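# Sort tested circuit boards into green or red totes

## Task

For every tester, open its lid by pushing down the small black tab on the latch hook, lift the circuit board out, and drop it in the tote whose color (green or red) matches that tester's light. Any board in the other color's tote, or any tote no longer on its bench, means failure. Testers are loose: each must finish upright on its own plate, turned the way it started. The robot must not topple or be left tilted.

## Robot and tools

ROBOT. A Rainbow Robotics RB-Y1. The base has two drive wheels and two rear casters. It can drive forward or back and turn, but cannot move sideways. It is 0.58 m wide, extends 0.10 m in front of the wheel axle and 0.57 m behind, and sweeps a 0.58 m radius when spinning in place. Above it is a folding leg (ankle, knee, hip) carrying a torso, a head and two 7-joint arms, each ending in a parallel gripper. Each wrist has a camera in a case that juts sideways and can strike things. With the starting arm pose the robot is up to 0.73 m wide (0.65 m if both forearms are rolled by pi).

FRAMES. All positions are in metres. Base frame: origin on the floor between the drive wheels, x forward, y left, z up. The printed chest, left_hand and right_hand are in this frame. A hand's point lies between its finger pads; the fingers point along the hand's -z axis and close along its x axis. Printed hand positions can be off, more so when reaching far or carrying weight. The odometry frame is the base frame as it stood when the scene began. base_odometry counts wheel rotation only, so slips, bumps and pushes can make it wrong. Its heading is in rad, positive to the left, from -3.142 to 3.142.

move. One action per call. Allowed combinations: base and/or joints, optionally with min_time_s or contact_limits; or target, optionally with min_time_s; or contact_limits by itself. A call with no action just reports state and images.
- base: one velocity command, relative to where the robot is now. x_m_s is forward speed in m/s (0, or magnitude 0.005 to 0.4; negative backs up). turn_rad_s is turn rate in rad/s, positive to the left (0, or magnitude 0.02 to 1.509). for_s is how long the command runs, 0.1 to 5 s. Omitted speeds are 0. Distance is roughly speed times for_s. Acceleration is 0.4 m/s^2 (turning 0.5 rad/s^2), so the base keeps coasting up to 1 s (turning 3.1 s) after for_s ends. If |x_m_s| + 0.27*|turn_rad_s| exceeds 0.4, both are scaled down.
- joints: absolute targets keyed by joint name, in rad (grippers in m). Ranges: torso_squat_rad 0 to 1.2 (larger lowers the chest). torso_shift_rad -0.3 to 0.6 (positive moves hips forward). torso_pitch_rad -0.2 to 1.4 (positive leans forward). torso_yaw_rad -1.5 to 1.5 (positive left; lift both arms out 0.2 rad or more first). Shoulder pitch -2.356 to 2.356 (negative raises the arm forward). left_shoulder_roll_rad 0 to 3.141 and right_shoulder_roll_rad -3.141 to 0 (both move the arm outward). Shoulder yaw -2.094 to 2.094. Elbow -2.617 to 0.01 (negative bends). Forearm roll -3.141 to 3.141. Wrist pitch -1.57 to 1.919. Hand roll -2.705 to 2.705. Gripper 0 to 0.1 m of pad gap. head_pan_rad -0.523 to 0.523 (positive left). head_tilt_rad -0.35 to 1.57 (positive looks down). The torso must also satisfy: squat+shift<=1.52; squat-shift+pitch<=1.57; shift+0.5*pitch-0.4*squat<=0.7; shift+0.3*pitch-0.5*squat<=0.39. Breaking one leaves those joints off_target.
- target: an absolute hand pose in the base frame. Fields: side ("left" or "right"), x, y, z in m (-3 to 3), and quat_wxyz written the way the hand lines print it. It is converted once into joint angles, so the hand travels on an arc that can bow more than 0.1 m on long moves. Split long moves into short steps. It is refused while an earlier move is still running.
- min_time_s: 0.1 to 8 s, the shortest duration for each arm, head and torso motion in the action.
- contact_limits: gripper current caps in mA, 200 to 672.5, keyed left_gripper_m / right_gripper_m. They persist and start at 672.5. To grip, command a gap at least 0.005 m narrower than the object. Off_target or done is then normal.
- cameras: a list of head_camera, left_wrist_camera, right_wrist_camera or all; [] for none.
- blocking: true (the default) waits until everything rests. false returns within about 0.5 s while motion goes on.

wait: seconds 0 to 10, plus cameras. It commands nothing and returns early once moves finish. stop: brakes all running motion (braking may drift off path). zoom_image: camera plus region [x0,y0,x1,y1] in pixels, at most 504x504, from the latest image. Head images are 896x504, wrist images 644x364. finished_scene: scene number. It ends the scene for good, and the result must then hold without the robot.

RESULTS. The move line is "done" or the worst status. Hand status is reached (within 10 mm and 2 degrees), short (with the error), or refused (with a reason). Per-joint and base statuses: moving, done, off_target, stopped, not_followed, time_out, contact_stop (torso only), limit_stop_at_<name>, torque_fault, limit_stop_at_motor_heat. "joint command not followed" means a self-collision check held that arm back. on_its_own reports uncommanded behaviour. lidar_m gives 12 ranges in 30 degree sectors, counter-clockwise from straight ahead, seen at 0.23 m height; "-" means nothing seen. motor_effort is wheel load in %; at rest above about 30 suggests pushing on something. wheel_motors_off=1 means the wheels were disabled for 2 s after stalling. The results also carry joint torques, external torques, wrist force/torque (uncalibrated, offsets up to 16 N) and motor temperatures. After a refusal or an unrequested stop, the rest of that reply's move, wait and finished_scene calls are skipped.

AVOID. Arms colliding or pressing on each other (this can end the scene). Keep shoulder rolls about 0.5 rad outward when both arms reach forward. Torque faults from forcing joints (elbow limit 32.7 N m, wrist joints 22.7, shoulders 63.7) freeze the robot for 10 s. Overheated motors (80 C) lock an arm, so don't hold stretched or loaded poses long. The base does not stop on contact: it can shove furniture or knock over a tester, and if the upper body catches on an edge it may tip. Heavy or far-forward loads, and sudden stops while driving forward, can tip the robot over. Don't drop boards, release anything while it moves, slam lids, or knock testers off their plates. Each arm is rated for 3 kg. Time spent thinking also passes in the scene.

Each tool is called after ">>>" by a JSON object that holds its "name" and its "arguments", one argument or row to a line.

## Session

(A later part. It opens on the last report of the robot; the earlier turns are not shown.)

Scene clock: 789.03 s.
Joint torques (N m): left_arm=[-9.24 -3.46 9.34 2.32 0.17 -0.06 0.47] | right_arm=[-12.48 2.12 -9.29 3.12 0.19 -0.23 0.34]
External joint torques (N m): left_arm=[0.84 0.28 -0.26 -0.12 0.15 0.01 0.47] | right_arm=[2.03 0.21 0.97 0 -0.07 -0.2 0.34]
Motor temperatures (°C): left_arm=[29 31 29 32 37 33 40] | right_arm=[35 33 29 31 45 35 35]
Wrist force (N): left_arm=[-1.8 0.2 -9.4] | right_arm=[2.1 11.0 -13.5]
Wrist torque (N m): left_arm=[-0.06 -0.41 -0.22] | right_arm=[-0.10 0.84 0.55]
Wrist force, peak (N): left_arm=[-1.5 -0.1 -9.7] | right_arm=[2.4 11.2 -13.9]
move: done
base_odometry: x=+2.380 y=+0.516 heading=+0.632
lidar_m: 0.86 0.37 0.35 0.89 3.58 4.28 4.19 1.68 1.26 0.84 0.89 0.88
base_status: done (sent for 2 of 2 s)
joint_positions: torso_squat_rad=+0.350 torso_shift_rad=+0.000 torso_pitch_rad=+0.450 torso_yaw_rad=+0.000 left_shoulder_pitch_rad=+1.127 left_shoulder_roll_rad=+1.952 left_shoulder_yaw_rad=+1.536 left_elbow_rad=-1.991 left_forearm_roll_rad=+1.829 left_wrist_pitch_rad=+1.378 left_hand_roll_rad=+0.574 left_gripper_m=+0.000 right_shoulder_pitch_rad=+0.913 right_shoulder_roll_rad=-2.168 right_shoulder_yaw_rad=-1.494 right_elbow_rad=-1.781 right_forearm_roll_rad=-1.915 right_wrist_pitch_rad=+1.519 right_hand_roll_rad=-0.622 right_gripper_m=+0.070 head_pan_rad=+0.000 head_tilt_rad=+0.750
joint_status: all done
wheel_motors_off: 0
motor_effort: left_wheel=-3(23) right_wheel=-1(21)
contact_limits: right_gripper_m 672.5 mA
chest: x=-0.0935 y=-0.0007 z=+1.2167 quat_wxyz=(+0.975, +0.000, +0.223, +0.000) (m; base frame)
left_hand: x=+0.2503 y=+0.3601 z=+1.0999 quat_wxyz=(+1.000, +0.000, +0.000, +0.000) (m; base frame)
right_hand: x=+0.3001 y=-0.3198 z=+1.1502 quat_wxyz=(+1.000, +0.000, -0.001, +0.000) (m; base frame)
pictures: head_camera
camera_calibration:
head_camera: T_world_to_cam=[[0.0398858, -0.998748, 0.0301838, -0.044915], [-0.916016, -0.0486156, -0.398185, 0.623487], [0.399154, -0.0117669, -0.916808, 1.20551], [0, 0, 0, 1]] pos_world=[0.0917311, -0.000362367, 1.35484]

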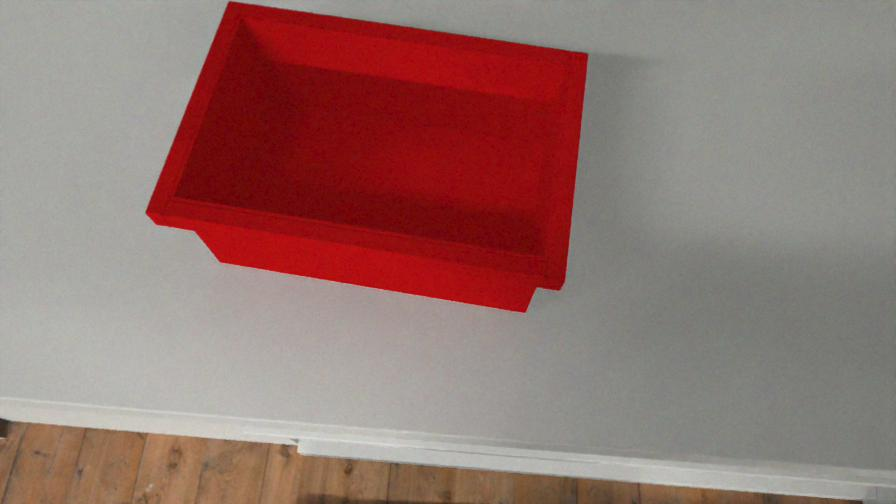

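>>> {"name": "move", "arguments": {
  "target": {"side":"right","x":0.34,"y":-0.17,"z":1.14,"quat_wxyz":[1,0,0,0]},
  "cameras": []
}}

>>> {"name": "move", "arguments": {
  "joints": {"torso_yaw_rad":0.25},
  "min_time_s": 2,
  "cameras": []
}}

>>> {"name": "move", "arguments": {
  "target": {"side":"right","x":0.4,"y":0.005,"z":1.12,"quat_wxyz":[0.9992,0,0,-0.04]},
  "min_time_s": 3,
  "cameras": ["head_camera","right_wrist_camera"]
}}

Scene clock: 802.07 s.
Joint torques (N m): left_arm=[-9.14 -3.42 9.37 2.4 0.28 -0.05 0.41] | right_arm=[-19.03 6.32 -9.78 3.89 -0.01 0.12 0.29]
External joint torques (N m): left_arm=[0.93 0.31 -0.22 -0.04 0.26 0.02 0.41] | right_arm=[1.29 1.42 0.3 0.5 -0.26 0.13 0.29]
Motor temperatures (°C): left_arm=[29 31 29 32 37 33 40] | right_arm=[35 33 29 31 45 35 35]
Wrist force (N): left_arm=[-1.7 -0.1 -9.6] | right_arm=[2.3 10.9 -13.6]
Wrist torque (N m): left_arm=[-0.03 -0.41 -0.20] | right_arm=[-0.09 0.84 0.52]
Wrist force, peak (N): left_arm=[-1.6 0.2 -9.7] | right_arm=[1.5 11.9 -14.3]
move: done
base_odometry: x=+2.380 y=+0.516 heading=+0.632
lidar_m: 0.86 0.37 0.34 0.90 3.58 4.28 4.19 1.68 1.26 0.83 0.89 0.88
base_status: not commanded
joint_positions: torso_squat_rad=+0.350 torso_shift_rad=+0.000 torso_pitch_rad=+0.450 torso_yaw_rad=+0.000 left_shoulder_pitch_rad=+1.127 left_shoulder_roll_rad=+1.952 left_shoulder_yaw_rad=+1.536 left_elbow_rad=-1.991 left_forearm_roll_rad=+1.829 left_wrist_pitch_rad=+1.378 left_hand_roll_rad=+0.574 left_gripper_m=+0.000 right_shoulder_pitch_rad=+0.884 right_shoulder_roll_rad=-2.622 right_shoulder_yaw_rad=-1.529 right_elbow_rad=-1.631 right_forearm_roll_rad=-1.939 right_wrist_pitch_rad=+1.465 right_hand_roll_rad=-0.925 right_gripper_m=+0.070 head_pan_rad=+0.000 head_tilt_rad=+0.750
joint_status: all done
wheel_motors_off: 0
motor_effort: left_wheel=+1(3) right_wheel=-1(3)
contact_limits: right_gripper_m 672.5 mA
chest: x=-0.0935 y=-0.0007 z=+1.2167 quat_wxyz=(+0.975, +0.000, +0.223, +0.000) (m; base frame)
left_hand: x=+0.2502 y=+0.3601 z=+1.0999 quat_wxyz=(+1.000, +0.000, +0.000, +0.000) (m; base frame)
right_hand: x=+0.3400 y=-0.1698 z=+1.1401 quat_wxyz=(+1.000, +0.000, +0.000, +0.000) (m; base frame)
right_hand_status: reached (checked arc, planned for 0.8 s): 0 mm and 0.0 deg off.
pictures: none
No camera images: "cameras" was empty.

Scene clock: 804.37 s.
Joint torques (N m): left_arm=[-8.76 -4.43 8.94 3.09 0.07 0.01 0.39] | right_arm=[-19.46 3.63 -10.23 3.23 -0.18 -0.09 0.26]
External joint torques (N m): left_arm=[0.89 0.43 -0.24 -0.21 0.24 -0.01 0.39] | right_arm=[1.35 1.17 0.26 0.37 -0.32 0.12 0.26]
Motor temperatures (°C): left_arm=[29 31 29 32 37 33 40] | right_arm=[35 33 29 31 45 35 35]
Wrist force (N): left_arm=[-1.8 -0.7 -9.4] | right_arm=[2.1 10.3 -13.6]
Wrist torque (N m): left_arm=[0.02 -0.41 -0.19] | right_arm=[-0.06 0.82 0.51]
Wrist force, peak (N): left_arm=[-1.9 -0.5 -9.6] | right_arm=[2.3 10.9 -13.9]
move: done
base_odometry: x=+2.380 y=+0.516 heading=+0.632
lidar_m: 0.86 0.38 0.35 0.89 3.58 4.27 4.19 1.70 1.26 0.85 0.89 0.88
base_status: not commanded
joint_positions: torso_squat_rad=+0.350 torso_shift_rad=+0.000 torso_pitch_rad=+0.450 torso_yaw_rad=+0.250 left_shoulder_pitch_rad=+1.127 left_shoulder_roll_rad=+1.952 left_shoulder_yaw_rad=+1.536 left_elbow_rad=-1.991 left_forearm_roll_rad=+1.829 left_wrist_pitch_rad=+1.378 left_hand_roll_rad=+0.574 left_gripper_m=+0.000 right_shoulder_pitch_rad=+0.884 right_shoulder_roll_rad=-2.622 right_shoulder_yaw_rad=-1.529 right_elbow_rad=-1.631 right_forearm_roll_rad=-1.939 right_wrist_pitch_rad=+1.465 right_hand_roll_rad=-0.925 right_gripper_m=+0.070 head_pan_rad=+0.000 head_tilt_rad=+0.750
joint_status: all done
wheel_motors_off: 0
motor_effort: left_wheel=+1(2) right_wheel=-1(3)
contact_limits: right_gripper_m 672.5 mA
chest: x=-0.0935 y=-0.0007 z=+1.2167 quat_wxyz=(+0.967, +0.028, +0.221, +0.122) (m; base frame)
left_hand: x=+0.1598 y=+0.4380 z=+1.1436 quat_wxyz=(+0.992, +0.055, +0.000, +0.112) (m; base frame)
right_hand: x=+0.3658 y=-0.0598 z=+1.1277 quat_wxyz=(+0.992, +0.054, +0.000, +0.112) (m; base frame)
pictures: none
No camera images: "cameras" was empty.

Scene clock: 807.70 s.
Joint torques (N m): left_arm=[-8.84 -4.32 9.09 3.11 0.05 0.05 0.43] | right_arm=[-24.44 3.22 -7.35 3.72 0.43 0.26 -0.27]
External joint torques (N m): left_arm=[0.81 0.54 -0.1 -0.18 0.22 0.03 0.43] | right_arm=[0.38 -1.3 1.77 0.62 0.2 0.26 -0.27]
Motor temperatures (°C): left_arm=[29 31 29 32 37 33 40] | right_arm=[35 33 29 31 45 35 35]
Wrist force (N): left_arm=[-2.0 -0.5 -9.3] | right_arm=[2.2 10.8 -13.7]
Wrist torque (N m): left_arm=[-0.03 -0.46 -0.20] | right_arm=[-0.10 0.85 0.51]
Wrist force, peak (N): left_arm=[-1.8 -0.6 -9.6] | right_arm=[2.4 11.1 -13.9]
move: done
base_odometry: x=+2.380 y=+0.516 heading=+0.632
lidar_m: 0.85 0.38 0.35 0.89 3.57 4.27 4.19 1.69 1.26 0.83 0.89 0.88
base_status: not commanded
joint_positions: torso_squat_rad=+0.350 torso_shift_rad=+0.000 torso_pitch_rad=+0.450 torso_yaw_rad=+0.250 left_shoulder_pitch_rad=+1.127 left_shoulder_roll_rad=+1.952 left_shoulder_yaw_rad=+1.536 left_elbow_rad=-1.991 left_forearm_roll_rad=+1.829 left_wrist_pitch_rad=+1.378 left_hand_roll_rad=+0.574 left_gripper_m=+0.000 right_shoulder_pitch_rad=+0.877 right_shoulder_roll_rad=-2.979 right_shoulder_yaw_rad=-1.489 right_elbow_rad=-1.222 right_forearm_roll_rad=-1.917 right_wrist_pitch_rad=+1.543 right_hand_roll_rad=-1.174 right_gripper_m=+0.070 head_pan_rad=+0.000 head_tilt_rad=+0.750
joint_status: all done
wheel_motors_off: 0
motor_effort: left_wheel=+0(2) right_wheel=+0(2)
contact_limits: right_gripper_m 672.5 mA
chest: x=-0.0935 y=-0.0007 z=+1.2167 quat_wxyz=(+0.967, +0.028, +0.221, +0.122) (m; base frame)
left_hand: x=+0.1598 y=+0.4381 z=+1.1436 quat_wxyz=(+0.992, +0.055, +0.000, +0.112) (m; base frame)
right_hand: x=+0.3997 y=+0.0050 z=+1.1201 quat_wxyz=(+0.999, +0.001, -0.001, -0.040) (m; base frame)
right_hand_status: reached (checked arc, planned for 3.0 s): 0 mm and 0.2 deg off.
pictures: head_camera, right_wrist_camera
camera_calibration:
head_camera: T_world_to_cam=[[0.26177, -0.962063, -0.0768831, 0.106146], [-0.886846, -0.208345, -0.412427, 0.643435], [0.380762, 0.176145, -0.907741, 1.19289], [0, 0, 0, 1]] pos_world=[0.0886336, 0.0260546, 1.35637]
right_wrist_camera: T_world_to_cam=[[-0.994764, 0.100475, -0.0187069, 0.420529], [0.0816031, 0.891051, 0.446508, -0.503991], [0.0615319, 0.442644, -0.894584, 1.04695], [0, 0, 0, 1]] pos_world=[0.395034, -0.0565961, 1.16949]

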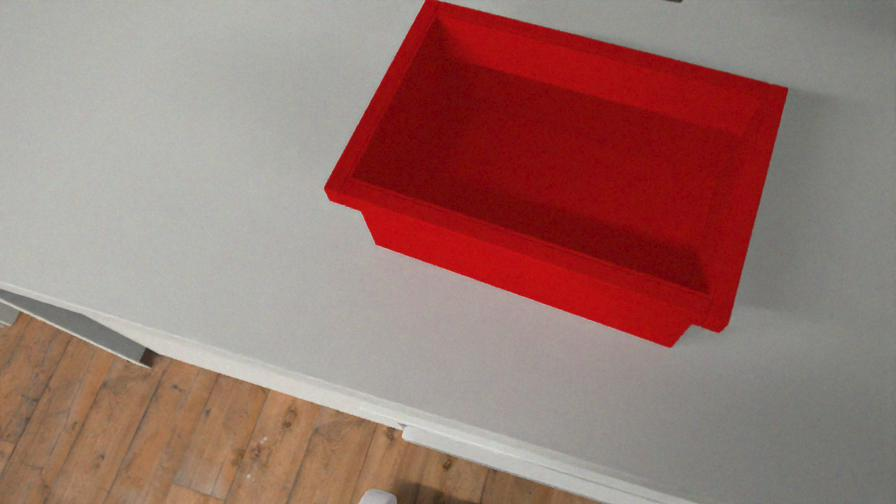

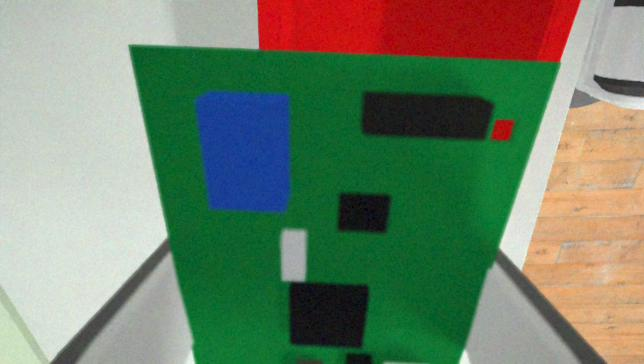

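>>> {"name": "move", "arguments": {
  "target": {"side":"right","x":0.39,"y":0.005,"z":1.06,"quat_wxyz":[0.9992,0,0,-0.04]},
  "min_time_s": 2,
  "cameras": []
}}

>>> {"name": "move", "arguments": {
  "joints": {"head_tilt_rad":0.55},
  "cameras": ["head_camera","right_wrist_camera"]
}}

Scene clock: 830.77 s.
Joint torques (N m): left_arm=[-8.91 -4.13 8.77 3.02 0.04 0.03 0.36] | right_arm=[-21.25 6.86 -7.87 1.99 0.37 -0.31 -0.3]
External joint torques (N m): left_arm=[0.74 0.73 -0.42 -0.28 0.2 0.01 0.36] | right_arm=[3.44 2.08 1.76 -0.77 0.14 -0.31 -0.3]
Motor temperatures (°C): left_arm=[29 31 29 32 37 33 40] | right_arm=[36 33 29 31 45 35 35]
Wrist force (N): left_arm=[-1.7 -0.7 -9.1] | right_arm=[2.2 10.8 -13.5]
Wrist torque (N m): left_arm=[0.00 -0.41 -0.20] | right_arm=[-0.09 0.84 0.51]
Wrist force, peak (N): left_arm=[-1.7 -0.4 -9.9] | right_arm=[2.2 11.2 -14.1]
move: done
base_odometry: x=+2.380 y=+0.516 heading=+0.632
lidar_m: 0.85 0.38 0.34 0.90 3.58 4.28 4.19 1.69 1.25 0.83 0.88 0.88
base_status: not commanded
joint_positions: torso_squat_rad=+0.350 torso_shift_rad=+0.000 torso_pitch_rad=+0.450 torso_yaw_rad=+0.250 left_shoulder_pitch_rad=+1.127 left_shoulder_roll_rad=+1.952 left_shoulder_yaw_rad=+1.536 left_elbow_rad=-1.991 left_forearm_roll_rad=+1.829 left_wrist_pitch_rad=+1.378 left_hand_roll_rad=+0.574 left_gripper_m=+0.000 right_shoulder_pitch_rad=+0.970 right_shoulder_roll_rad=-2.966 right_shoulder_yaw_rad=-1.449 right_elbow_rad=-1.336 right_forearm_roll_rad=-1.857 right_wrist_pitch_rad=+1.411 right_hand_roll_rad=-1.243 right_gripper_m=+0.070 head_pan_rad=+0.000 head_tilt_rad=+0.750
joint_status: all done
wheel_motors_off: 0
motor_effort: left_wheel=+1(2) right_wheel=-1(3)
contact_limits: right_gripper_m 672.5 mA
chest: x=-0.0935 y=-0.0007 z=+1.2167 quat_wxyz=(+0.967, +0.028, +0.221, +0.122) (m; base frame)
left_hand: x=+0.1598 y=+0.4380 z=+1.1436 quat_wxyz=(+0.992, +0.055, +0.000, +0.112) (m; base frame)
right_hand: x=+0.3899 y=+0.0052 z=+1.0606 quat_wxyz=(+0.999, +0.000, +0.000, -0.040) (m; base frame)
right_hand_status: reached (checked arc, planned for 2.0 s): 1 mm and 0.1 deg off.
pictures: none
No camera images: "cameras" was empty.

Scene clock: 831.50 s.
Joint torques (N m): left_arm=[-8.68 -4.36 8.78 3.07 0.01 -0.01 0.42] | right_arm=[-21.3 6.85 -8.08 1.97 0.44 -0.36 -0.29]
External joint torques (N m): left_arm=[0.98 0.5 -0.41 -0.22 0.18 -0.03 0.42] | right_arm=[3.39 2.07 1.55 -0.79 0.21 -0.36 -0.29]
Motor temperatures (°C): left_arm=[29 31 29 32 37 33 40] | right_arm=[36 33 29 31 45 35 35]
Wrist force (N): left_arm=[-2.0 -0.5 -9.4] | right_arm=[2.0 10.6 -13.6]
Wrist torque (N m): left_arm=[-0.02 -0.44 -0.19] | right_arm=[-0.07 0.81 0.54]
Wrist force, peak (N): left_arm=[-1.8 -0.5 -9.6] | right_arm=[2.4 11.0 -14.0]
move: done
base_odometry: x=+2.380 y=+0.516 heading=+0.632
lidar_m: 0.86 0.38 0.34 0.89 3.58 4.27 4.18 1.68 1.25 0.84 0.89 0.88
base_status: not commanded
joint_positions: torso_squat_rad=+0.350 torso_shift_rad=+0.000 torso_pitch_rad=+0.450 torso_yaw_rad=+0.250 left_shoulder_pitch_rad=+1.127 left_shoulder_roll_rad=+1.952 left_shoulder_yaw_rad=+1.536 left_elbow_rad=-1.991 left_forearm_roll_rad=+1.829 left_wrist_pitch_rad=+1.378 left_hand_roll_rad=+0.574 left_gripper_m=+0.000 right_shoulder_pitch_rad=+0.970 right_shoulder_roll_rad=-2.966 right_shoulder_yaw_rad=-1.449 right_elbow_rad=-1.336 right_forearm_roll_rad=-1.857 right_wrist_pitch_rad=+1.411 right_hand_roll_rad=-1.243 right_gripper_m=+0.070 head_pan_rad=+0.000 head_tilt_rad=+0.550
joint_status: all done
wheel_motors_off: 0
motor_effort: left_wheel=+0(2) right_wheel=-2(2)
contact_limits: right_gripper_m 672.5 mA
chest: x=-0.0935 y=-0.0007 z=+1.2167 quat_wxyz=(+0.967, +0.028, +0.221, +0.122) (m; base frame)
left_hand: x=+0.1598 y=+0.4381 z=+1.1436 quat_wxyz=(+0.992, +0.055, +0.000, +0.112) (m; base frame)
right_hand: x=+0.3899 y=+0.0052 z=+1.0606 quat_wxyz=(+0.999, +0.000, +0.000, -0.040) (m; base frame)
pictures: head_camera, right_wrist_camera
camera_calibration:
head_camera: T_world_to_cam=[[0.255065, -0.96441, -0.0696853, 0.0962547], [-0.794092, -0.167809, -0.584173, 0.880386], [0.551688, 0.204338, -0.808632, 1.05307], [0, 0, 0, 1]] pos_world=[0.0935924, 0.0253837, 1.37255]
right_wrist_camera: T_world_to_cam=[[-0.994905, 0.0992986, -0.0174306, 0.408327], [0.081241, 0.892028, 0.444619, -0.474661], [0.0596987, 0.440938, -0.89555, 0.995899], [0, 0, 0, 1]] pos_world=[0.385355, -0.0562652, 1.11004]

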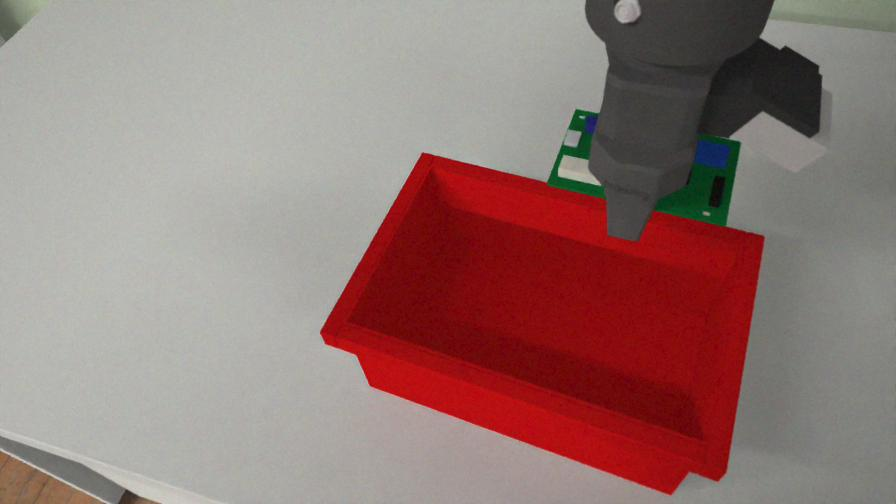

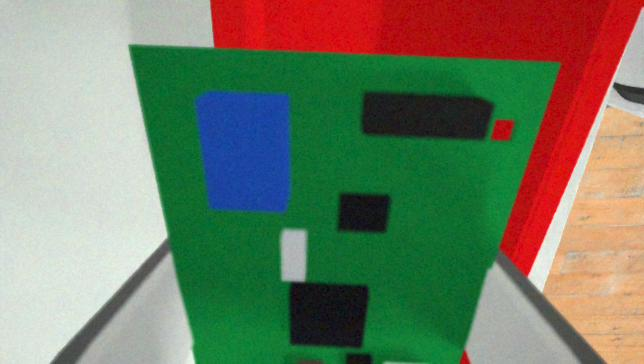

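>>> {"name": "move", "arguments": {
  "base": {"x_m_s":-0.05,"for_s":0.8},
  "cameras": ["head_camera","right_wrist_camera"]
}}

Scene clock: 843.27 s.
Joint torques (N m): left_arm=[-8.68 -4.27 9 3.15 0 -0.04 0.36] | right_arm=[-22.26 6.58 -8.5 2.5 0.2 -0.19 -0.36]
External joint torques (N m): left_arm=[0.97 0.59 -0.19 -0.15 0.17 -0.06 0.36] | right_arm=[2.44 1.81 1.14 -0.26 -0.03 -0.19 -0.36]
Motor temperatures (°C): left_arm=[29 31 29 32 37 33 40] | right_arm=[36 33 29 31 45 35 35]
Wrist force (N): left_arm=[-1.8 -0.8 -9.5] | right_arm=[1.9 10.5 -13.4]
Wrist torque (N m): left_arm=[0.01 -0.42 -0.20] | right_arm=[-0.07 0.80 0.51]
Wrist force, peak (N): left_arm=[-1.8 -0.4 -9.8] | right_arm=[2.6 10.9 -14.0]
move: done
base_odometry: x=+2.348 y=+0.492 heading=+0.632
lidar_m: 0.89 0.38 0.38 1.27 3.58 4.24 4.16 1.69 1.26 0.85 0.86 0.93
base_status: done (sent for 0.8 of 0.8 s)
joint_positions: torso_squat_rad=+0.350 torso_shift_rad=+0.000 torso_pitch_rad=+0.450 torso_yaw_rad=+0.250 left_shoulder_pitch_rad=+1.127 left_shoulder_roll_rad=+1.952 left_shoulder_yaw_rad=+1.536 left_elbow_rad=-1.991 left_forearm_roll_rad=+1.829 left_wrist_pitch_rad=+1.378 left_hand_roll_rad=+0.574 left_gripper_m=+0.000 right_shoulder_pitch_rad=+0.970 right_shoulder_roll_rad=-2.966 right_shoulder_yaw_rad=-1.449 right_elbow_rad=-1.336 right_forearm_roll_rad=-1.857 right_wrist_pitch_rad=+1.411 right_hand_roll_rad=-1.243 right_gripper_m=+0.070 head_pan_rad=+0.000 head_tilt_rad=+0.550
joint_status: not commanded
wheel_motors_off: 0
motor_effort: left_wheel=+2(19) right_wheel=+0(19)
contact_limits: right_gripper_m 672.5 mA
chest: x=-0.0935 y=-0.0007 z=+1.2167 quat_wxyz=(+0.967, +0.028, +0.221, +0.122) (m; base frame)
left_hand: x=+0.1598 y=+0.4380 z=+1.1436 quat_wxyz=(+0.992, +0.055, +0.000, +0.112) (m; base frame)
right_hand: x=+0.3898 y=+0.0051 z=+1.0604 quat_wxyz=(+0.999, +0.000, +0.000, -0.040) (m; base frame)
pictures: head_camera, right_wrist_camera
camera_calibration:
head_camera: T_world_to_cam=[[0.255066, -0.964409, -0.0696867, 0.0962591], [-0.794077, -0.167804, -0.584195, 0.880401], [0.551709, 0.204345, -0.808616, 1.05306], [0, 0, 0, 1]] pos_world=[0.0935712, 0.0253805, 1.37256]
right_wrist_camera: T_world_to_cam=[[-0.994904, 0.0993442, -0.0172507, 0.408094], [0.0813752, 0.89212, 0.444411, -0.474334], [0.0595393, 0.440742, -0.895657, 0.996002], [0, 0, 0, 1]] pos_world=[0.385312, -0.0563593, 1.10992]

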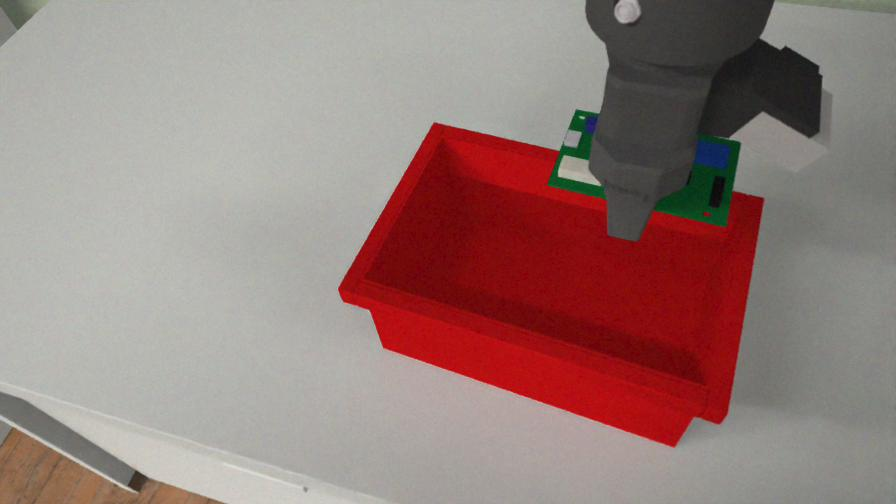

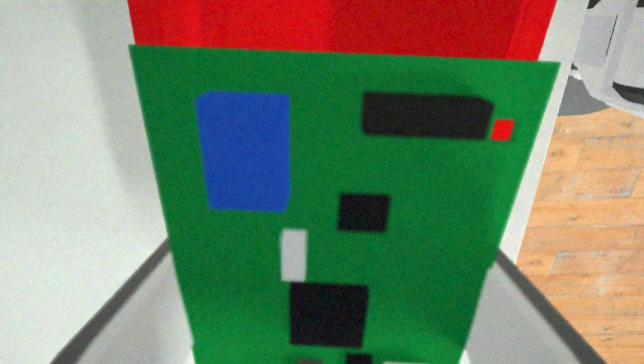

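>>> {"name": "move", "arguments": {
  "target": {"side":"right","x":0.388,"y":0.008,"z":0.99,"quat_wxyz":[0.9992,0,0,-0.04]},
  "min_time_s": 2.5,
  "cameras": ["head_camera","right_wrist_camera"]
}}

Scene clock: 855.67 s.
Joint torques (N m): left_arm=[-8.87 -4.43 8.83 3.04 0 0.02 0.43] | right_arm=[-21.51 3.81 -7.95 2.82 0.34 -0.33 -0.41]
External joint torques (N m): left_arm=[0.79 0.43 -0.36 -0.26 0.17 0 0.43] | right_arm=[3.47 -1.37 1.58 0.55 0.12 -0.33 -0.41]
Motor temperatures (°C): left_arm=[29 31 29 32 37 33 40] | right_arm=[36 33 29 31 45 35 35]
Wrist force (N): left_arm=[-1.6 -0.5 -9.3] | right_arm=[1.8 11.0 -13.4]
Wrist torque (N m): left_arm=[0.00 -0.40 -0.18] | right_arm=[-0.13 0.79 0.52]
Wrist force, peak (N): left_arm=[-2.0 -0.6 -9.9] | right_arm=[2.2 11.1 -13.8]
move: done
base_odometry: x=+2.348 y=+0.492 heading=+0.632
lidar_m: 0.89 0.38 0.37 1.27 3.57 4.25 4.13 1.68 1.26 0.84 0.86 0.92
base_status: not commanded
joint_positions: torso_squat_rad=+0.350 torso_shift_rad=+0.000 torso_pitch_rad=+0.450 torso_yaw_rad=+0.250 left_shoulder_pitch_rad=+1.127 left_shoulder_roll_rad=+1.952 left_shoulder_yaw_rad=+1.536 left_elbow_rad=-1.991 left_forearm_roll_rad=+1.829 left_wrist_pitch_rad=+1.378 left_hand_roll_rad=+0.574 left_gripper_m=+0.000 right_shoulder_pitch_rad=+1.090 right_shoulder_roll_rad=-3.010 right_shoulder_yaw_rad=-1.400 right_elbow_rad=-1.333 right_forearm_roll_rad=-1.781 right_wrist_pitch_rad=+1.274 right_hand_roll_rad=-1.268 right_gripper_m=+0.070 head_pan_rad=+0.000 head_tilt_rad=+0.550
joint_status: all done
wheel_motors_off: 0
motor_effort: left_wheel=+1(3) right_wheel=+2(2)
contact_limits: right_gripper_m 672.5 mA
chest: x=-0.0935 y=-0.0007 z=+1.2167 quat_wxyz=(+0.967, +0.028, +0.221, +0.122) (m; base frame)
left_hand: x=+0.1598 y=+0.4380 z=+1.1436 quat_wxyz=(+0.992, +0.055, +0.000, +0.112) (m; base frame)
right_hand: x=+0.3878 y=+0.0077 z=+0.9908 quat_wxyz=(+0.999, +0.001, -0.001, -0.040) (m; base frame)
right_hand_status: reached (checked arc, planned for 2.5 s): 1 mm and 0.1 deg off.
pictures: head_camera, right_wrist_camera
camera_calibration:
head_camera: T_world_to_cam=[[0.255067, -0.964409, -0.0696845, 0.0962586], [-0.794072, -0.167804, -0.584201, 0.880404], [0.551716, 0.204345, -0.808612, 1.05306], [0, 0, 0, 1]] pos_world=[0.0935624, 0.0253805, 1.37256]
right_wrist_camera: T_world_to_cam=[[-0.994802, 0.100106, -0.0186551, 0.405925], [0.0813941, 0.891795, 0.445059, -0.44617], [0.0611893, 0.441227, -0.895307, 0.931619], [0, 0, 0, 1]] pos_world=[0.383125, -0.0537983, 1.04023]

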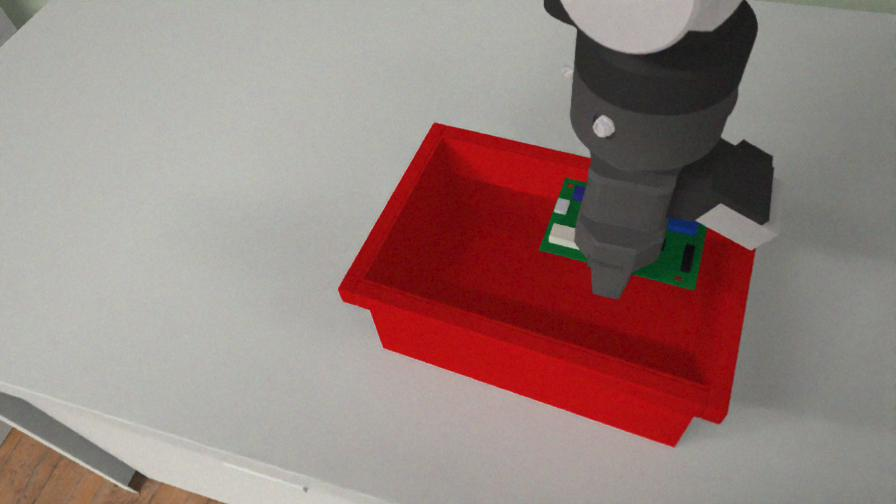

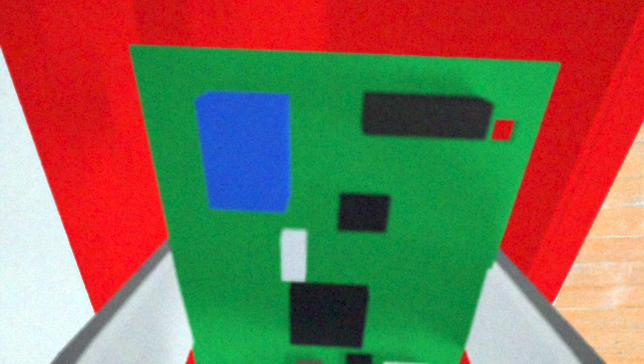

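>>> {"name": "move", "arguments": {
  "target": {"side":"right","x":0.387,"y":0.01,"z":0.935,"quat_wxyz":[0.9992,0,0,-0.04]},
  "min_time_s": 2.5,
  "cameras": ["head_camera","right_wrist_camera"]
}}

Scene clock: 864.30 s.
Joint torques (N m): left_arm=[-8.82 -4.26 8.94 3.09 0 -0.04 0.42] | right_arm=[-21.27 3.8 -7.25 2.7 0.34 -0.37 0.34]
External joint torques (N m): left_arm=[0.83 0.6 -0.25 -0.2 0.17 -0.06 0.42] | right_arm=[3.94 -1.6 1.82 0.76 0.12 -0.37 0.34]
Motor temperatures (°C): left_arm=[29 31 29 32 37 33 40] | right_arm=[36 33 29 31 45 35 35]
Wrist force (N): left_arm=[-1.5 -0.6 -9.5] | right_arm=[2.0 10.9 -13.4]
Wrist torque (N m): left_arm=[-0.01 -0.39 -0.20] | right_arm=[-0.10 0.84 0.53]
Wrist force, peak (N): left_arm=[-1.9 -0.8 -9.7] | right_arm=[2.1 10.8 -14.0]
move: done
base_odometry: x=+2.348 y=+0.492 heading=+0.632
lidar_m: 0.90 0.38 0.37 1.26 3.57 4.24 4.15 1.68 1.26 0.83 0.85 0.93
base_status: not commanded
joint_positions: torso_squat_rad=+0.350 torso_shift_rad=+0.000 torso_pitch_rad=+0.450 torso_yaw_rad=+0.250 left_shoulder_pitch_rad=+1.127 left_shoulder_roll_rad=+1.952 left_shoulder_yaw_rad=+1.536 left_elbow_rad=-1.991 left_forearm_roll_rad=+1.829 left_wrist_pitch_rad=+1.378 left_hand_roll_rad=+0.574 left_gripper_m=+0.000 right_shoulder_pitch_rad=+1.190 right_shoulder_roll_rad=-3.071 right_shoulder_yaw_rad=-1.364 right_elbow_rad=-1.268 right_forearm_roll_rad=-1.730 right_wrist_pitch_rad=+1.176 right_hand_roll_rad=-1.262 right_gripper_m=+0.070 head_pan_rad=+0.000 head_tilt_rad=+0.550
joint_status: all done
wheel_motors_off: 0
motor_effort: left_wheel=+2(3) right_wheel=+0(2)
contact_limits: right_gripper_m 672.5 mA
chest: x=-0.0935 y=-0.0007 z=+1.2167 quat_wxyz=(+0.967, +0.028, +0.221, +0.122) (m; base frame)
left_hand: x=+0.1598 y=+0.4380 z=+1.1436 quat_wxyz=(+0.992, +0.055, +0.000, +0.112) (m; base frame)
right_hand: x=+0.3870 y=+0.0099 z=+0.9357 quat_wxyz=(+0.999, +0.001, -0.001, -0.040) (m; base frame)
right_hand_status: reached (checked arc, planned for 2.5 s): 1 mm and 0.1 deg off.
pictures: head_camera, right_wrist_camera
camera_calibration:
head_camera: T_world_to_cam=[[0.255067, -0.964409, -0.0696846, 0.0962587], [-0.794072, -0.167804, -0.584201, 0.880405], [0.551716, 0.204345, -0.808612, 1.05306], [0, 0, 0, 1]] pos_world=[0.0935622, 0.0253804, 1.37256]
right_wrist_camera: T_world_to_cam=[[-0.994751, 0.10059, -0.0187438, 0.403922], [0.0817711, 0.891632, 0.445316, -0.423898], [0.0615067, 0.441446, -0.895177, 0.881116], [0, 0, 0, 1]] pos_world=[0.382271, -0.0516344, 0.985094]

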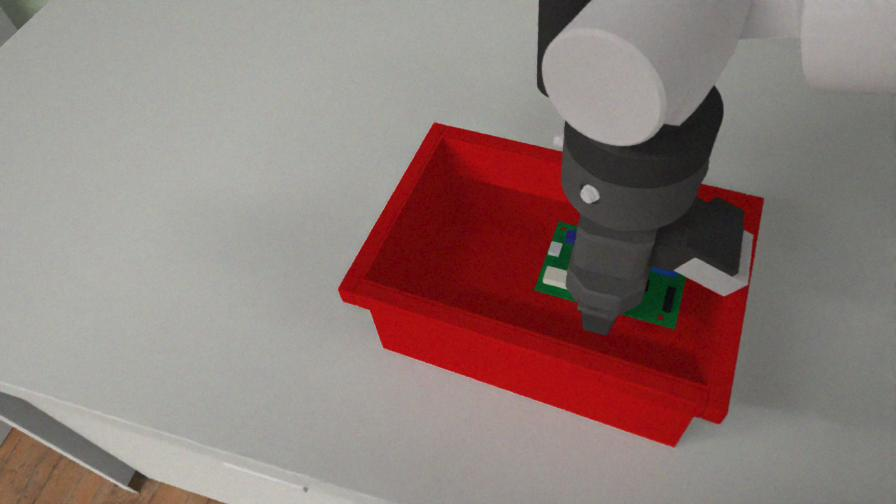

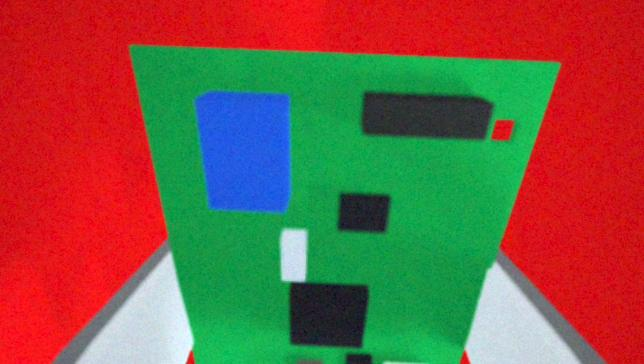

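>>> {"name": "move", "arguments": {
  "joints": {"torso_yaw_rad":0.32},
  "min_time_s": 2,
  "cameras": []
}}

>>> {"name": "move", "arguments": {
  "target": {"side":"right","x":0.388,"y":0.04,"z":0.935,"quat_wxyz":[0.9992,0,0,-0.04]},
  "min_time_s": 2,
  "cameras": []
}}

>>> {"name": "move", "arguments": {
  "target": {"side":"right","x":0.388,"y":0.04,"z":0.9,"quat_wxyz":[0.9992,0,0,-0.04]},
  "min_time_s": 2.5,
  "cameras": ["head_camera"]
}}

Scene clock: 877.03 s.
Joint torques (N m): left_arm=[-8.64 -4.8 8.61 3.33 -0.01 0 0.43] | right_arm=[-21.5 3.51 -7.77 2.59 0.28 -0.34 0.34]
External joint torques (N m): left_arm=[0.89 0.3 -0.45 -0.21 0.22 -0.04 0.43] | right_arm=[3.91 -1.16 1.48 0.77 0.08 -0.28 0.34]
Motor temperatures (°C): left_arm=[29 31 29 32 37 33 40] | right_arm=[36 33 29 31 45 35 35]
Wrist force (N): left_arm=[-1.9 -0.7 -9.2] | right_arm=[2.2 10.7 -13.7]
Wrist torque (N m): left_arm=[-0.02 -0.42 -0.20] | right_arm=[-0.09 0.85 0.53]
Wrist force, peak (N): left_arm=[-1.8 -0.5 -9.9] | right_arm=[2.1 11.2 -13.8]
move: done
base_odometry: x=+2.348 y=+0.492 heading=+0.632
lidar_m: 0.89 0.38 0.37 1.28 3.58 4.23 4.15 1.68 1.25 0.84 0.86 0.92
base_status: not commanded
joint_positions: torso_squat_rad=+0.350 torso_shift_rad=+0.000 torso_pitch_rad=+0.450 torso_yaw_rad=+0.320 left_shoulder_pitch_rad=+1.127 left_shoulder_roll_rad=+1.952 left_shoulder_yaw_rad=+1.536 left_elbow_rad=-1.991 left_forearm_roll_rad=+1.829 left_wrist_pitch_rad=+1.378 left_hand_roll_rad=+0.574 left_gripper_m=+0.000 right_shoulder_pitch_rad=+1.190 right_shoulder_roll_rad=-3.071 right_shoulder_yaw_rad=-1.364 right_elbow_rad=-1.268 right_forearm_roll_rad=-1.730 right_wrist_pitch_rad=+1.176 right_hand_roll_rad=-1.262 right_gripper_m=+0.070 head_pan_rad=+0.000 head_tilt_rad=+0.550
joint_status: all done
wheel_motors_off: 0
motor_effort: left_wheel=+1(3) right_wheel=+0(2)
contact_limits: right_gripper_m 672.5 mA
chest: x=-0.0935 y=-0.0007 z=+1.2167 quat_wxyz=(+0.962, +0.036, +0.220, +0.155) (m; base frame)
left_hand: x=+0.1316 y=+0.4551 z=+1.1573 quat_wxyz=(+0.987, +0.070, +0.000, +0.144) (m; base frame)
right_hand: x=+0.3851 y=+0.0487 z=+0.9366 quat_wxyz=(+1.000, +0.016, +0.000, -0.009) (m; base frame)
pictures: none
No camera images: "cameras" was empty.

Scene clock: 879.37 s.
Joint torques (N m): left_arm=[-8.7 -4.53 8.8 3.34 -0.02 -0.01 0.42] | right_arm=[-25.05 3.27 -7.48 2.68 -0.5 0.24 -0.38]
External joint torques (N m): left_arm=[0.83 0.57 -0.26 -0.21 0.2 -0.04 0.42] | right_arm=[0.41 -1.42 1.6 0.76 -0.71 0.24 -0.38]
Motor temperatures (°C): left_arm=[29 31 29 32 37 33 40] | right_arm=[36 33 29 31 45 35 35]
Wrist force (N): left_arm=[-1.7 -0.9 -9.5] | right_arm=[2.0 10.6 -13.7]
Wrist torque (N m): left_arm=[0.01 -0.41 -0.20] | right_arm=[-0.08 0.83 0.53]
Wrist force, peak (N): left_arm=[-1.8 -0.8 -9.7] | right_arm=[2.1 11.1 -13.7]
move: done
base_odometry: x=+2.348 y=+0.492 heading=+0.632
lidar_m: 0.89 0.38 0.37 1.27 3.58 4.24 4.15 1.69 1.26 0.84 0.86 0.93
base_status: not commanded
joint_positions: torso_squat_rad=+0.350 torso_shift_rad=+0.000 torso_pitch_rad=+0.450 torso_yaw_rad=+0.320 left_shoulder_pitch_rad=+1.127 left_shoulder_roll_rad=+1.952 left_shoulder_yaw_rad=+1.536 left_elbow_rad=-1.991 left_forearm_roll_rad=+1.829 left_wrist_pitch_rad=+1.378 left_hand_roll_rad=+0.574 left_gripper_m=+0.000 right_shoulder_pitch_rad=+1.187 right_shoulder_roll_rad=-3.073 right_shoulder_yaw_rad=-1.352 right_elbow_rad=-1.253 right_forearm_roll_rad=-1.732 right_wrist_pitch_rad=+1.197 right_hand_roll_rad=-1.311 right_gripper_m=+0.070 head_pan_rad=+0.000 head_tilt_rad=+0.550
joint_status: all done
wheel_motors_off: 0
motor_effort: left_wheel=+1(4) right_wheel=+1(2)
contact_limits: right_gripper_m 672.5 mA
chest: x=-0.0935 y=-0.0007 z=+1.2167 quat_wxyz=(+0.962, +0.036, +0.220, +0.155) (m; base frame)
left_hand: x=+0.1316 y=+0.4551 z=+1.1573 quat_wxyz=(+0.987, +0.070, +0.000, +0.144) (m; base frame)
right_hand: x=+0.3881 y=+0.0400 z=+0.9352 quat_wxyz=(+0.999, +0.001, +0.000, -0.040) (m; base frame)
right_hand_status: reached (checked arc, planned for 2.0 s): 0 mm and 0.1 deg off.
pictures: none
No camera images: "cameras" was empty.

Scene clock: 882.20 s.
Joint torques (N m): left_arm=[-8.71 -4.55 8.83 3.25 -0.05 0.05 0.49] | right_arm=[-21.73 3.39 -6.91 2.63 0.39 -0.4 0.36]
External joint torques (N m): left_arm=[0.81 0.55 -0.24 -0.29 0.17 0.01 0.48] | right_arm=[3.82 -1.36 1.74 0.86 0.18 -0.4 0.36]
Motor temperatures (°C): left_arm=[29 31 29 32 37 33 40] | right_arm=[36 33 29 31 45 35 35]
Wrist force (N): left_arm=[-1.7 -0.6 -9.0] | right_arm=[1.9 10.9 -13.6]
Wrist torque (N m): left_arm=[-0.02 -0.42 -0.19] | right_arm=[-0.09 0.83 0.51]
Wrist force, peak (N): left_arm=[-1.8 -0.8 -9.9] | right_arm=[2.3 11.1 -13.8]
move: done
base_odometry: x=+2.348 y=+0.492 heading=+0.632
lidar_m: 0.90 0.37 0.37 1.27 3.58 4.23 4.16 1.68 1.26 0.85 0.86 0.92
base_status: not commanded
joint_positions: torso_squat_rad=+0.350 torso_shift_rad=+0.000 torso_pitch_rad=+0.450 torso_yaw_rad=+0.320 left_shoulder_pitch_rad=+1.127 left_shoulder_roll_rad=+1.952 left_shoulder_yaw_rad=+1.536 left_elbow_rad=-1.991 left_forearm_roll_rad=+1.829 left_wrist_pitch_rad=+1.378 left_hand_roll_rad=+0.574 left_gripper_m=+0.000 right_shoulder_pitch_rad=+1.254 right_shoulder_roll_rad=-3.116 right_shoulder_yaw_rad=-1.332 right_elbow_rad=-1.189 right_forearm_roll_rad=-1.707 right_wrist_pitch_rad=+1.140 right_hand_roll_rad=-1.295 right_gripper_m=+0.070 head_pan_rad=+0.000 head_tilt_rad=+0.550
joint_status: all done
wheel_motors_off: 0
motor_effort: left_wheel=+2(3) right_wheel=-1(2)
contact_limits: right_gripper_m 672.5 mA
chest: x=-0.0935 y=-0.0007 z=+1.2167 quat_wxyz=(+0.962, +0.036, +0.220, +0.155) (m; base frame)
left_hand: x=+0.1316 y=+0.4551 z=+1.1573 quat_wxyz=(+0.987, +0.070, +0.000, +0.144) (m; base frame)
right_hand: x=+0.3882 y=+0.0400 z=+0.9005 quat_wxyz=(+0.999, +0.000, -0.001, -0.040) (m; base frame)
right_hand_status: reached (checked arc, planned for 2.5 s): 1 mm and 0.1 deg off.
pictures: head_camera
camera_calibration:
head_camera: T_world_to_cam=[[0.315216, -0.943873, -0.0987058, 0.137208], [-0.782457, -0.199627, -0.589839, 0.888327], [0.537028, 0.263159, -0.801466, 1.04303], [0, 0, 0, 1]] pos_world=[0.0916889, 0.0323563, 1.37347]

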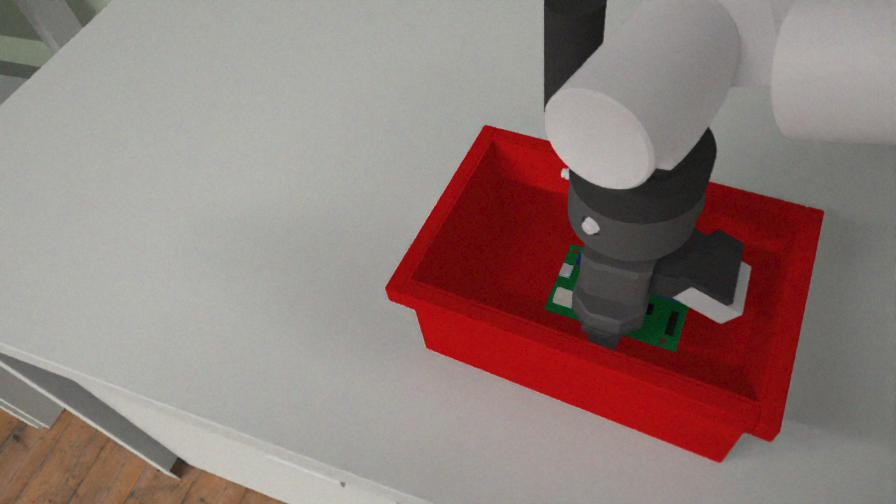

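>>> {"name": "move", "arguments": {
  "target": {"side":"right","x":0.388,"y":0.04,"z":0.935,"quat_wxyz":[0.9992,0,0,-0.04]},
  "min_time_s": 1.5,
  "cameras": []
}}

>>> {"name": "move", "arguments": {
  "joints": {"torso_pitch_rad":0.52},
  "min_time_s": 2,
  "cameras": []
}}

>>> {"name": "move", "arguments": {
  "target": {"side":"right","x":0.388,"y":0.04,"z":0.885,"quat_wxyz":[0.9992,0,0,-0.04]},
  "min_time_s": 2.5,
  "cameras": []
}}

>>> {"name": "move", "arguments": {
  "target": {"side":"right","x":0.388,"y":0.04,"z":0.872,"quat_wxyz":[0.9992,0,0,-0.04]},
  "min_time_s": 2.5,
  "cameras": ["head_camera"]
}}

Scene clock: 899.20 s.
Joint torques (N m): left_arm=[-8.71 -4.53 8.8 3.32 0.06 0.05 0.46] | right_arm=[-25 6.66 -9.92 1.21 -0.37 0.22 -0.42]
External joint torques (N m): left_arm=[0.81 0.57 -0.26 -0.22 0.29 0.01 0.46] | right_arm=[0.47 1.97 -0.85 -0.71 -0.59 0.22 -0.42]
Motor temperatures (°C): left_arm=[29 31 29 32 37 33 40] | right_arm=[36 33 29 31 45 35 35]
Wrist force (N): left_arm=[-1.9 -0.6 -9.5] | right_arm=[1.8 10.8 -13.7]
Wrist torque (N m): left_arm=[-0.02 -0.42 -0.20] | right_arm=[-0.07 0.80 0.52]
Wrist force, peak (N): left_arm=[-1.7 -0.7 -9.7] | right_arm=[2.2 11.0 -14.0]
move: done
base_odometry: x=+2.348 y=+0.492 heading=+0.632
lidar_m: 0.90 0.38 0.37 1.27 3.57 4.24 4.15 1.69 1.26 0.84 0.86 0.93
base_status: not commanded
joint_positions: torso_squat_rad=+0.350 torso_shift_rad=+0.000 torso_pitch_rad=+0.450 torso_yaw_rad=+0.320 left_shoulder_pitch_rad=+1.127 left_shoulder_roll_rad=+1.952 left_shoulder_yaw_rad=+1.536 left_elbow_rad=-1.991 left_forearm_roll_rad=+1.829 left_wrist_pitch_rad=+1.378 left_hand_roll_rad=+0.574 left_gripper_m=+0.000 right_shoulder_pitch_rad=+1.188 right_shoulder_roll_rad=-3.075 right_shoulder_yaw_rad=-1.351 right_elbow_rad=-1.251 right_forearm_roll_rad=-1.732 right_wrist_pitch_rad=+1.198 right_hand_roll_rad=-1.312 right_gripper_m=+0.070 head_pan_rad=+0.000 head_tilt_rad=+0.550
joint_status: all done
wheel_motors_off: 0
motor_effort: left_wheel=+0(3) right_wheel=+0(2)
contact_limits: right_gripper_m 672.5 mA
chest: x=-0.0935 y=-0.0007 z=+1.2167 quat_wxyz=(+0.962, +0.036, +0.220, +0.155) (m; base frame)
left_hand: x=+0.1316 y=+0.4551 z=+1.1573 quat_wxyz=(+0.987, +0.070, +0.000, +0.144) (m; base frame)
right_hand: x=+0.3880 y=+0.0401 z=+0.9349 quat_wxyz=(+0.999, +0.000, +0.000, -0.040) (m; base frame)
right_hand_status: reached (checked arc, planned for 1.5 s): 0 mm and 0.0 deg off.
pictures: none
No camera images: "cameras" was empty.

Scene clock: 901.50 s.
Joint torques (N m): left_arm=[-8.34 -5.68 8.56 3.2 -0.02 0.12 0.46] | right_arm=[-24.75 6.05 -9.97 0.99 -0.44 0.22 -0.4]
External joint torques (N m): left_arm=[0.95 0.51 -0.27 -0.18 0.16 -0.05 0.45] | right_arm=[0.46 2.09 -0.9 -0.31 -0.52 0.17 -0.4]
Motor temperatures (°C): left_arm=[29 31 29 32 37 33 40] | right_arm=[36 33 29 31 45 35 35]
Wrist force (N): left_arm=[-1.5 -0.9 -9.4] | right_arm=[2.4 11.0 -13.8]
Wrist torque (N m): left_arm=[0.00 -0.41 -0.21] | right_arm=[-0.10 0.82 0.53]
Wrist force, peak (N): left_arm=[-1.5 -0.9 -9.8] | right_arm=[2.4 11.0 -13.9]
move: done
base_odometry: x=+2.348 y=+0.492 heading=+0.632
lidar_m: 0.89 0.37 0.37 1.27 3.59 4.24 4.15 1.69 1.26 0.84 0.86 0.92
base_status: not commanded
joint_positions: torso_squat_rad=+0.350 torso_shift_rad=+0.000 torso_pitch_rad=+0.520 torso_yaw_rad=+0.320 left_shoulder_pitch_rad=+1.127 left_shoulder_roll_rad=+1.952 left_shoulder_yaw_rad=+1.536 left_elbow_rad=-1.991 left_forearm_roll_rad=+1.829 left_wrist_pitch_rad=+1.378 left_hand_roll_rad=+0.574 left_gripper_m=+0.000 right_shoulder_pitch_rad=+1.188 right_shoulder_roll_rad=-3.075 right_shoulder_yaw_rad=-1.351 right_elbow_rad=-1.251 right_forearm_roll_rad=-1.732 right_wrist_pitch_rad=+1.198 right_hand_roll_rad=-1.312 right_gripper_m=+0.070 head_pan_rad=+0.000 head_tilt_rad=+0.550
joint_status: all done
wheel_motors_off: 0
motor_effort: left_wheel=+2(3) right_wheel=+1(2)
contact_limits: right_gripper_m 672.5 mA
chest: x=-0.0744 y=-0.0007 z=+1.2066 quat_wxyz=(+0.954, +0.041, +0.254, +0.154) (m; base frame)
left_hand: x=+0.1460 y=+0.4552 z=+1.1316 quat_wxyz=(+0.987, +0.075, +0.034, +0.141) (m; base frame)
right_hand: x=+0.3862 y=+0.0401 z=+0.8919 quat_wxyz=(+0.999, -0.002, +0.035, -0.040) (m; base frame)
pictures: none
No camera images: "cameras" was empty.

Scene clock: 904.33 s.
Joint torques (N m): left_arm=[-8.3 -5.49 8.6 3.13 0.03 0.18 0.43] | right_arm=[-24.73 5.97 -7.72 0.6 0.32 -0.34 -0.4]
External joint torques (N m): left_arm=[0.99 0.7 -0.23 -0.25 0.21 0.01 0.42] | right_arm=[0.16 2.08 1.51 -0.69 0.12 -0.34 -0.4]
Motor temperatures (°C): left_arm=[29 31 29 32 37 33 40] | right_arm=[36 33 29 31 45 35 35]
Wrist force (N): left_arm=[-1.2 -1.1 -9.0] | right_arm=[2.0 11.1 -13.4]
Wrist torque (N m): left_arm=[0.02 -0.36 -0.22] | right_arm=[-0.10 0.79 0.52]
Wrist force, peak (N): left_arm=[-1.5 -0.9 -9.6] | right_arm=[2.2 11.1 -13.8]
move: done
base_odometry: x=+2.348 y=+0.492 heading=+0.632
lidar_m: 0.89 0.38 0.37 1.26 3.57 4.24 4.15 1.69 1.25 0.84 0.85 0.93
base_status: not commanded
joint_positions: torso_squat_rad=+0.350 torso_shift_rad=+0.000 torso_pitch_rad=+0.520 torso_yaw_rad=+0.320 left_shoulder_pitch_rad=+1.127 left_shoulder_roll_rad=+1.952 left_shoulder_yaw_rad=+1.536 left_elbow_rad=-1.991 left_forearm_roll_rad=+1.829 left_wrist_pitch_rad=+1.378 left_hand_roll_rad=+0.574 left_gripper_m=+0.000 right_shoulder_pitch_rad=+1.179 right_shoulder_roll_rad=-3.064 right_shoulder_yaw_rad=-1.318 right_elbow_rad=-1.324 right_forearm_roll_rad=-1.650 right_wrist_pitch_rad=+1.143 right_hand_roll_rad=-1.402 right_gripper_m=+0.070 head_pan_rad=+0.000 head_tilt_rad=+0.550
joint_status: all done
wheel_motors_off: 0
motor_effort: left_wheel=+1(2) right_wheel=+0(2)
contact_limits: right_gripper_m 672.5 mA
chest: x=-0.0744 y=-0.0007 z=+1.2066 quat_wxyz=(+0.954, +0.041, +0.254, +0.154) (m; base frame)
left_hand: x=+0.1460 y=+0.4552 z=+1.1316 quat_wxyz=(+0.987, +0.075, +0.034, +0.141) (m; base frame)
right_hand: x=+0.3879 y=+0.0403 z=+0.8851 quat_wxyz=(+0.999, +0.000, +0.000, -0.040) (m; base frame)
right_hand_status: reached (checked arc, planned for 2.5 s): 0 mm and 0.0 deg off.
pictures: none
No camera images: "cameras" was empty.

Scene clock: 907.17 s.
Joint torques (N m): left_arm=[-8.43 -5.76 8.49 3.26 0.03 0.13 0.42] | right_arm=[-21.24 2.27 -7.26 2.12 0.31 -0.37 0.42]
External joint torques (N m): left_arm=[0.86 0.43 -0.35 -0.12 0.22 -0.04 0.42] | right_arm=[3.65 -1.64 1.82 0.88 0.11 -0.37 0.41]
Motor temperatures (°C): left_arm=[29 31 29 32 37 33 40] | right_arm=[36 33 29 31 45 35 35]
Wrist force (N): left_arm=[-1.5 -1.2 -9.4] | right_arm=[2.0 10.6 -13.4]
Wrist torque (N m): left_arm=[0.03 -0.40 -0.21] | right_arm=[-0.06 0.82 0.52]
Wrist force, peak (N): left_arm=[-1.7 -1.0 -9.7] | right_arm=[2.1 11.2 -14.0]
move: done
base_odometry: x=+2.348 y=+0.492 heading=+0.632
lidar_m: 0.90 0.38 0.38 1.27 3.58 4.23 4.15 1.68 1.26 0.85 0.86 0.92
base_status: not commanded
joint_positions: torso_squat_rad=+0.350 torso_shift_rad=+0.000 torso_pitch_rad=+0.520 torso_yaw_rad=+0.320 left_shoulder_pitch_rad=+1.127 left_shoulder_roll_rad=+1.952 left_shoulder_yaw_rad=+1.536 left_elbow_rad=-1.991 left_forearm_roll_rad=+1.829 left_wrist_pitch_rad=+1.378 left_hand_roll_rad=+0.574 left_gripper_m=+0.000 right_shoulder_pitch_rad=+1.203 right_shoulder_roll_rad=-3.078 right_shoulder_yaw_rad=-1.310 right_elbow_rad=-1.302 right_forearm_roll_rad=-1.638 right_wrist_pitch_rad=+1.121 right_hand_roll_rad=-1.398 right_gripper_m=+0.070 head_pan_rad=+0.000 head_tilt_rad=+0.550
joint_status: all done
wheel_motors_off: 0
motor_effort: left_wheel=+1(3) right_wheel=+0(2)
contact_limits: right_gripper_m 672.5 mA
chest: x=-0.0744 y=-0.0007 z=+1.2066 quat_wxyz=(+0.954, +0.041, +0.254, +0.154) (m; base frame)
left_hand: x=+0.1460 y=+0.4552 z=+1.1316 quat_wxyz=(+0.987, +0.075, +0.034, +0.141) (m; base frame)
right_hand: x=+0.3879 y=+0.0398 z=+0.8729 quat_wxyz=(+0.999, +0.000, +0.000, -0.040) (m; base frame)
right_hand_status: reached (checked arc, planned for 2.5 s): 1 mm and 0.1 deg off.
pictures: head_camera
camera_calibration:
head_camera: T_world_to_cam=[[0.307594, -0.943858, -0.120488, 0.155903], [-0.821743, -0.199665, -0.533734, 0.826739], [0.479712, 0.263184, -0.837025, 1.06332], [0, 0, 0, 1]] pos_world=[0.121325, 0.032372, 1.35007]

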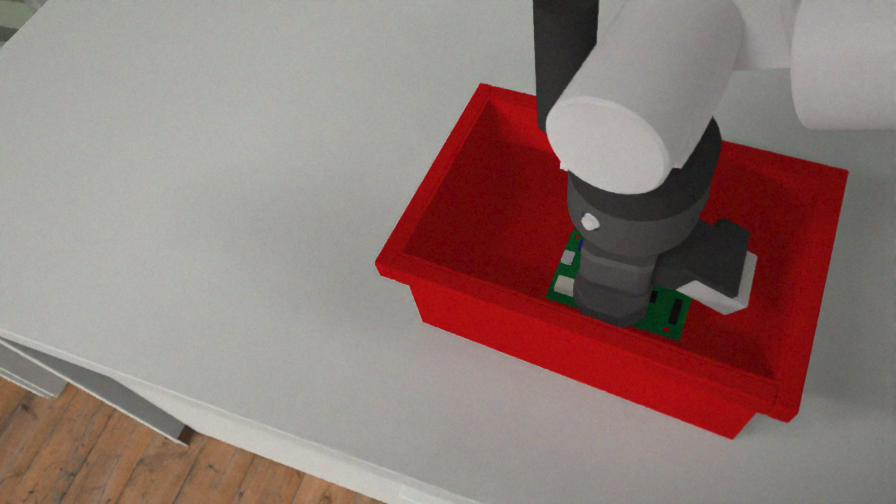

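>>> {"name": "move", "arguments": {
  "target": {"side":"right","x":0.39,"y":0.04,"z":0.863,"quat_wxyz":[0.9992,0,0,-0.04]},
  "min_time_s": 2.5,
  "cameras": ["right_wrist_camera"]
}}

Scene clock: 913.43 s.
Joint torques (N m): left_arm=[-8.56 -5.79 8.27 3.22 0.06 0.12 0.4] | right_arm=[-21.45 2.73 -7.38 2.07 0.35 -0.28 0.44]
External joint torques (N m): left_arm=[0.73 0.4 -0.57 -0.16 0.24 -0.05 0.4] | right_arm=[3.53 -1.2 1.53 0.84 0.15 -0.28 0.44]
Motor temperatures (°C): left_arm=[29 31 29 32 37 33 40] | right_arm=[36 33 29 31 45 35 35]
Wrist force (N): left_arm=[-1.5 -0.8 -9.3] | right_arm=[2.1 10.9 -13.6]
Wrist torque (N m): left_arm=[-0.01 -0.41 -0.21] | right_arm=[-0.09 0.83 0.53]
Wrist force, peak (N): left_arm=[-1.6 -1.0 -9.7] | right_arm=[1.9 11.1 -13.9]
move: done
base_odometry: x=+2.348 y=+0.492 heading=+0.632
lidar_m: 0.90 0.38 0.37 1.27 3.57 4.24 4.15 1.68 1.26 0.84 0.86 0.92
base_status: not commanded
joint_positions: torso_squat_rad=+0.350 torso_shift_rad=+0.000 torso_pitch_rad=+0.520 torso_yaw_rad=+0.320 left_shoulder_pitch_rad=+1.127 left_shoulder_roll_rad=+1.952 left_shoulder_yaw_rad=+1.536 left_elbow_rad=-1.991 left_forearm_roll_rad=+1.829 left_wrist_pitch_rad=+1.378 left_hand_roll_rad=+0.574 left_gripper_m=+0.000 right_shoulder_pitch_rad=+1.222 right_shoulder_roll_rad=-3.093 right_shoulder_yaw_rad=-1.306 right_elbow_rad=-1.269 right_forearm_roll_rad=-1.635 right_wrist_pitch_rad=+1.108 right_hand_roll_rad=-1.382 right_gripper_m=+0.070 head_pan_rad=+0.000 head_tilt_rad=+0.550
joint_status: all done
wheel_motors_off: 0
motor_effort: left_wheel=+2(3) right_wheel=+2(2)
contact_limits: right_gripper_m 672.5 mA
chest: x=-0.0744 y=-0.0007 z=+1.2066 quat_wxyz=(+0.954, +0.041, +0.254, +0.154) (m; base frame)
left_hand: x=+0.1460 y=+0.4552 z=+1.1316 quat_wxyz=(+0.987, +0.075, +0.034, +0.141) (m; base frame)
right_hand: x=+0.3900 y=+0.0398 z=+0.8637 quat_wxyz=(+0.999, +0.000, -0.001, -0.040) (m; base frame)
right_hand_status: reached (checked arc, planned for 2.5 s): 1 mm and 0.1 deg off.
pictures: right_wrist_camera
camera_calibration:
right_wrist_camera: T_world_to_cam=[[-0.994776, 0.100456, -0.018132, 0.402123], [0.0819549, 0.89186, 0.444826, -0.418499], [0.0608564, 0.441016, -0.895434, 0.803797], [0, 0, 0, 1]] pos_world=[0.385404, -0.0216401, 0.913197]

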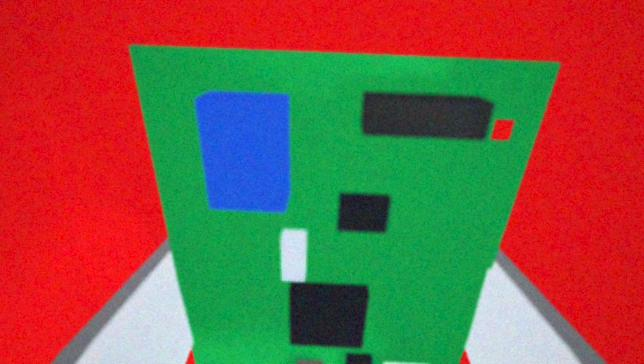

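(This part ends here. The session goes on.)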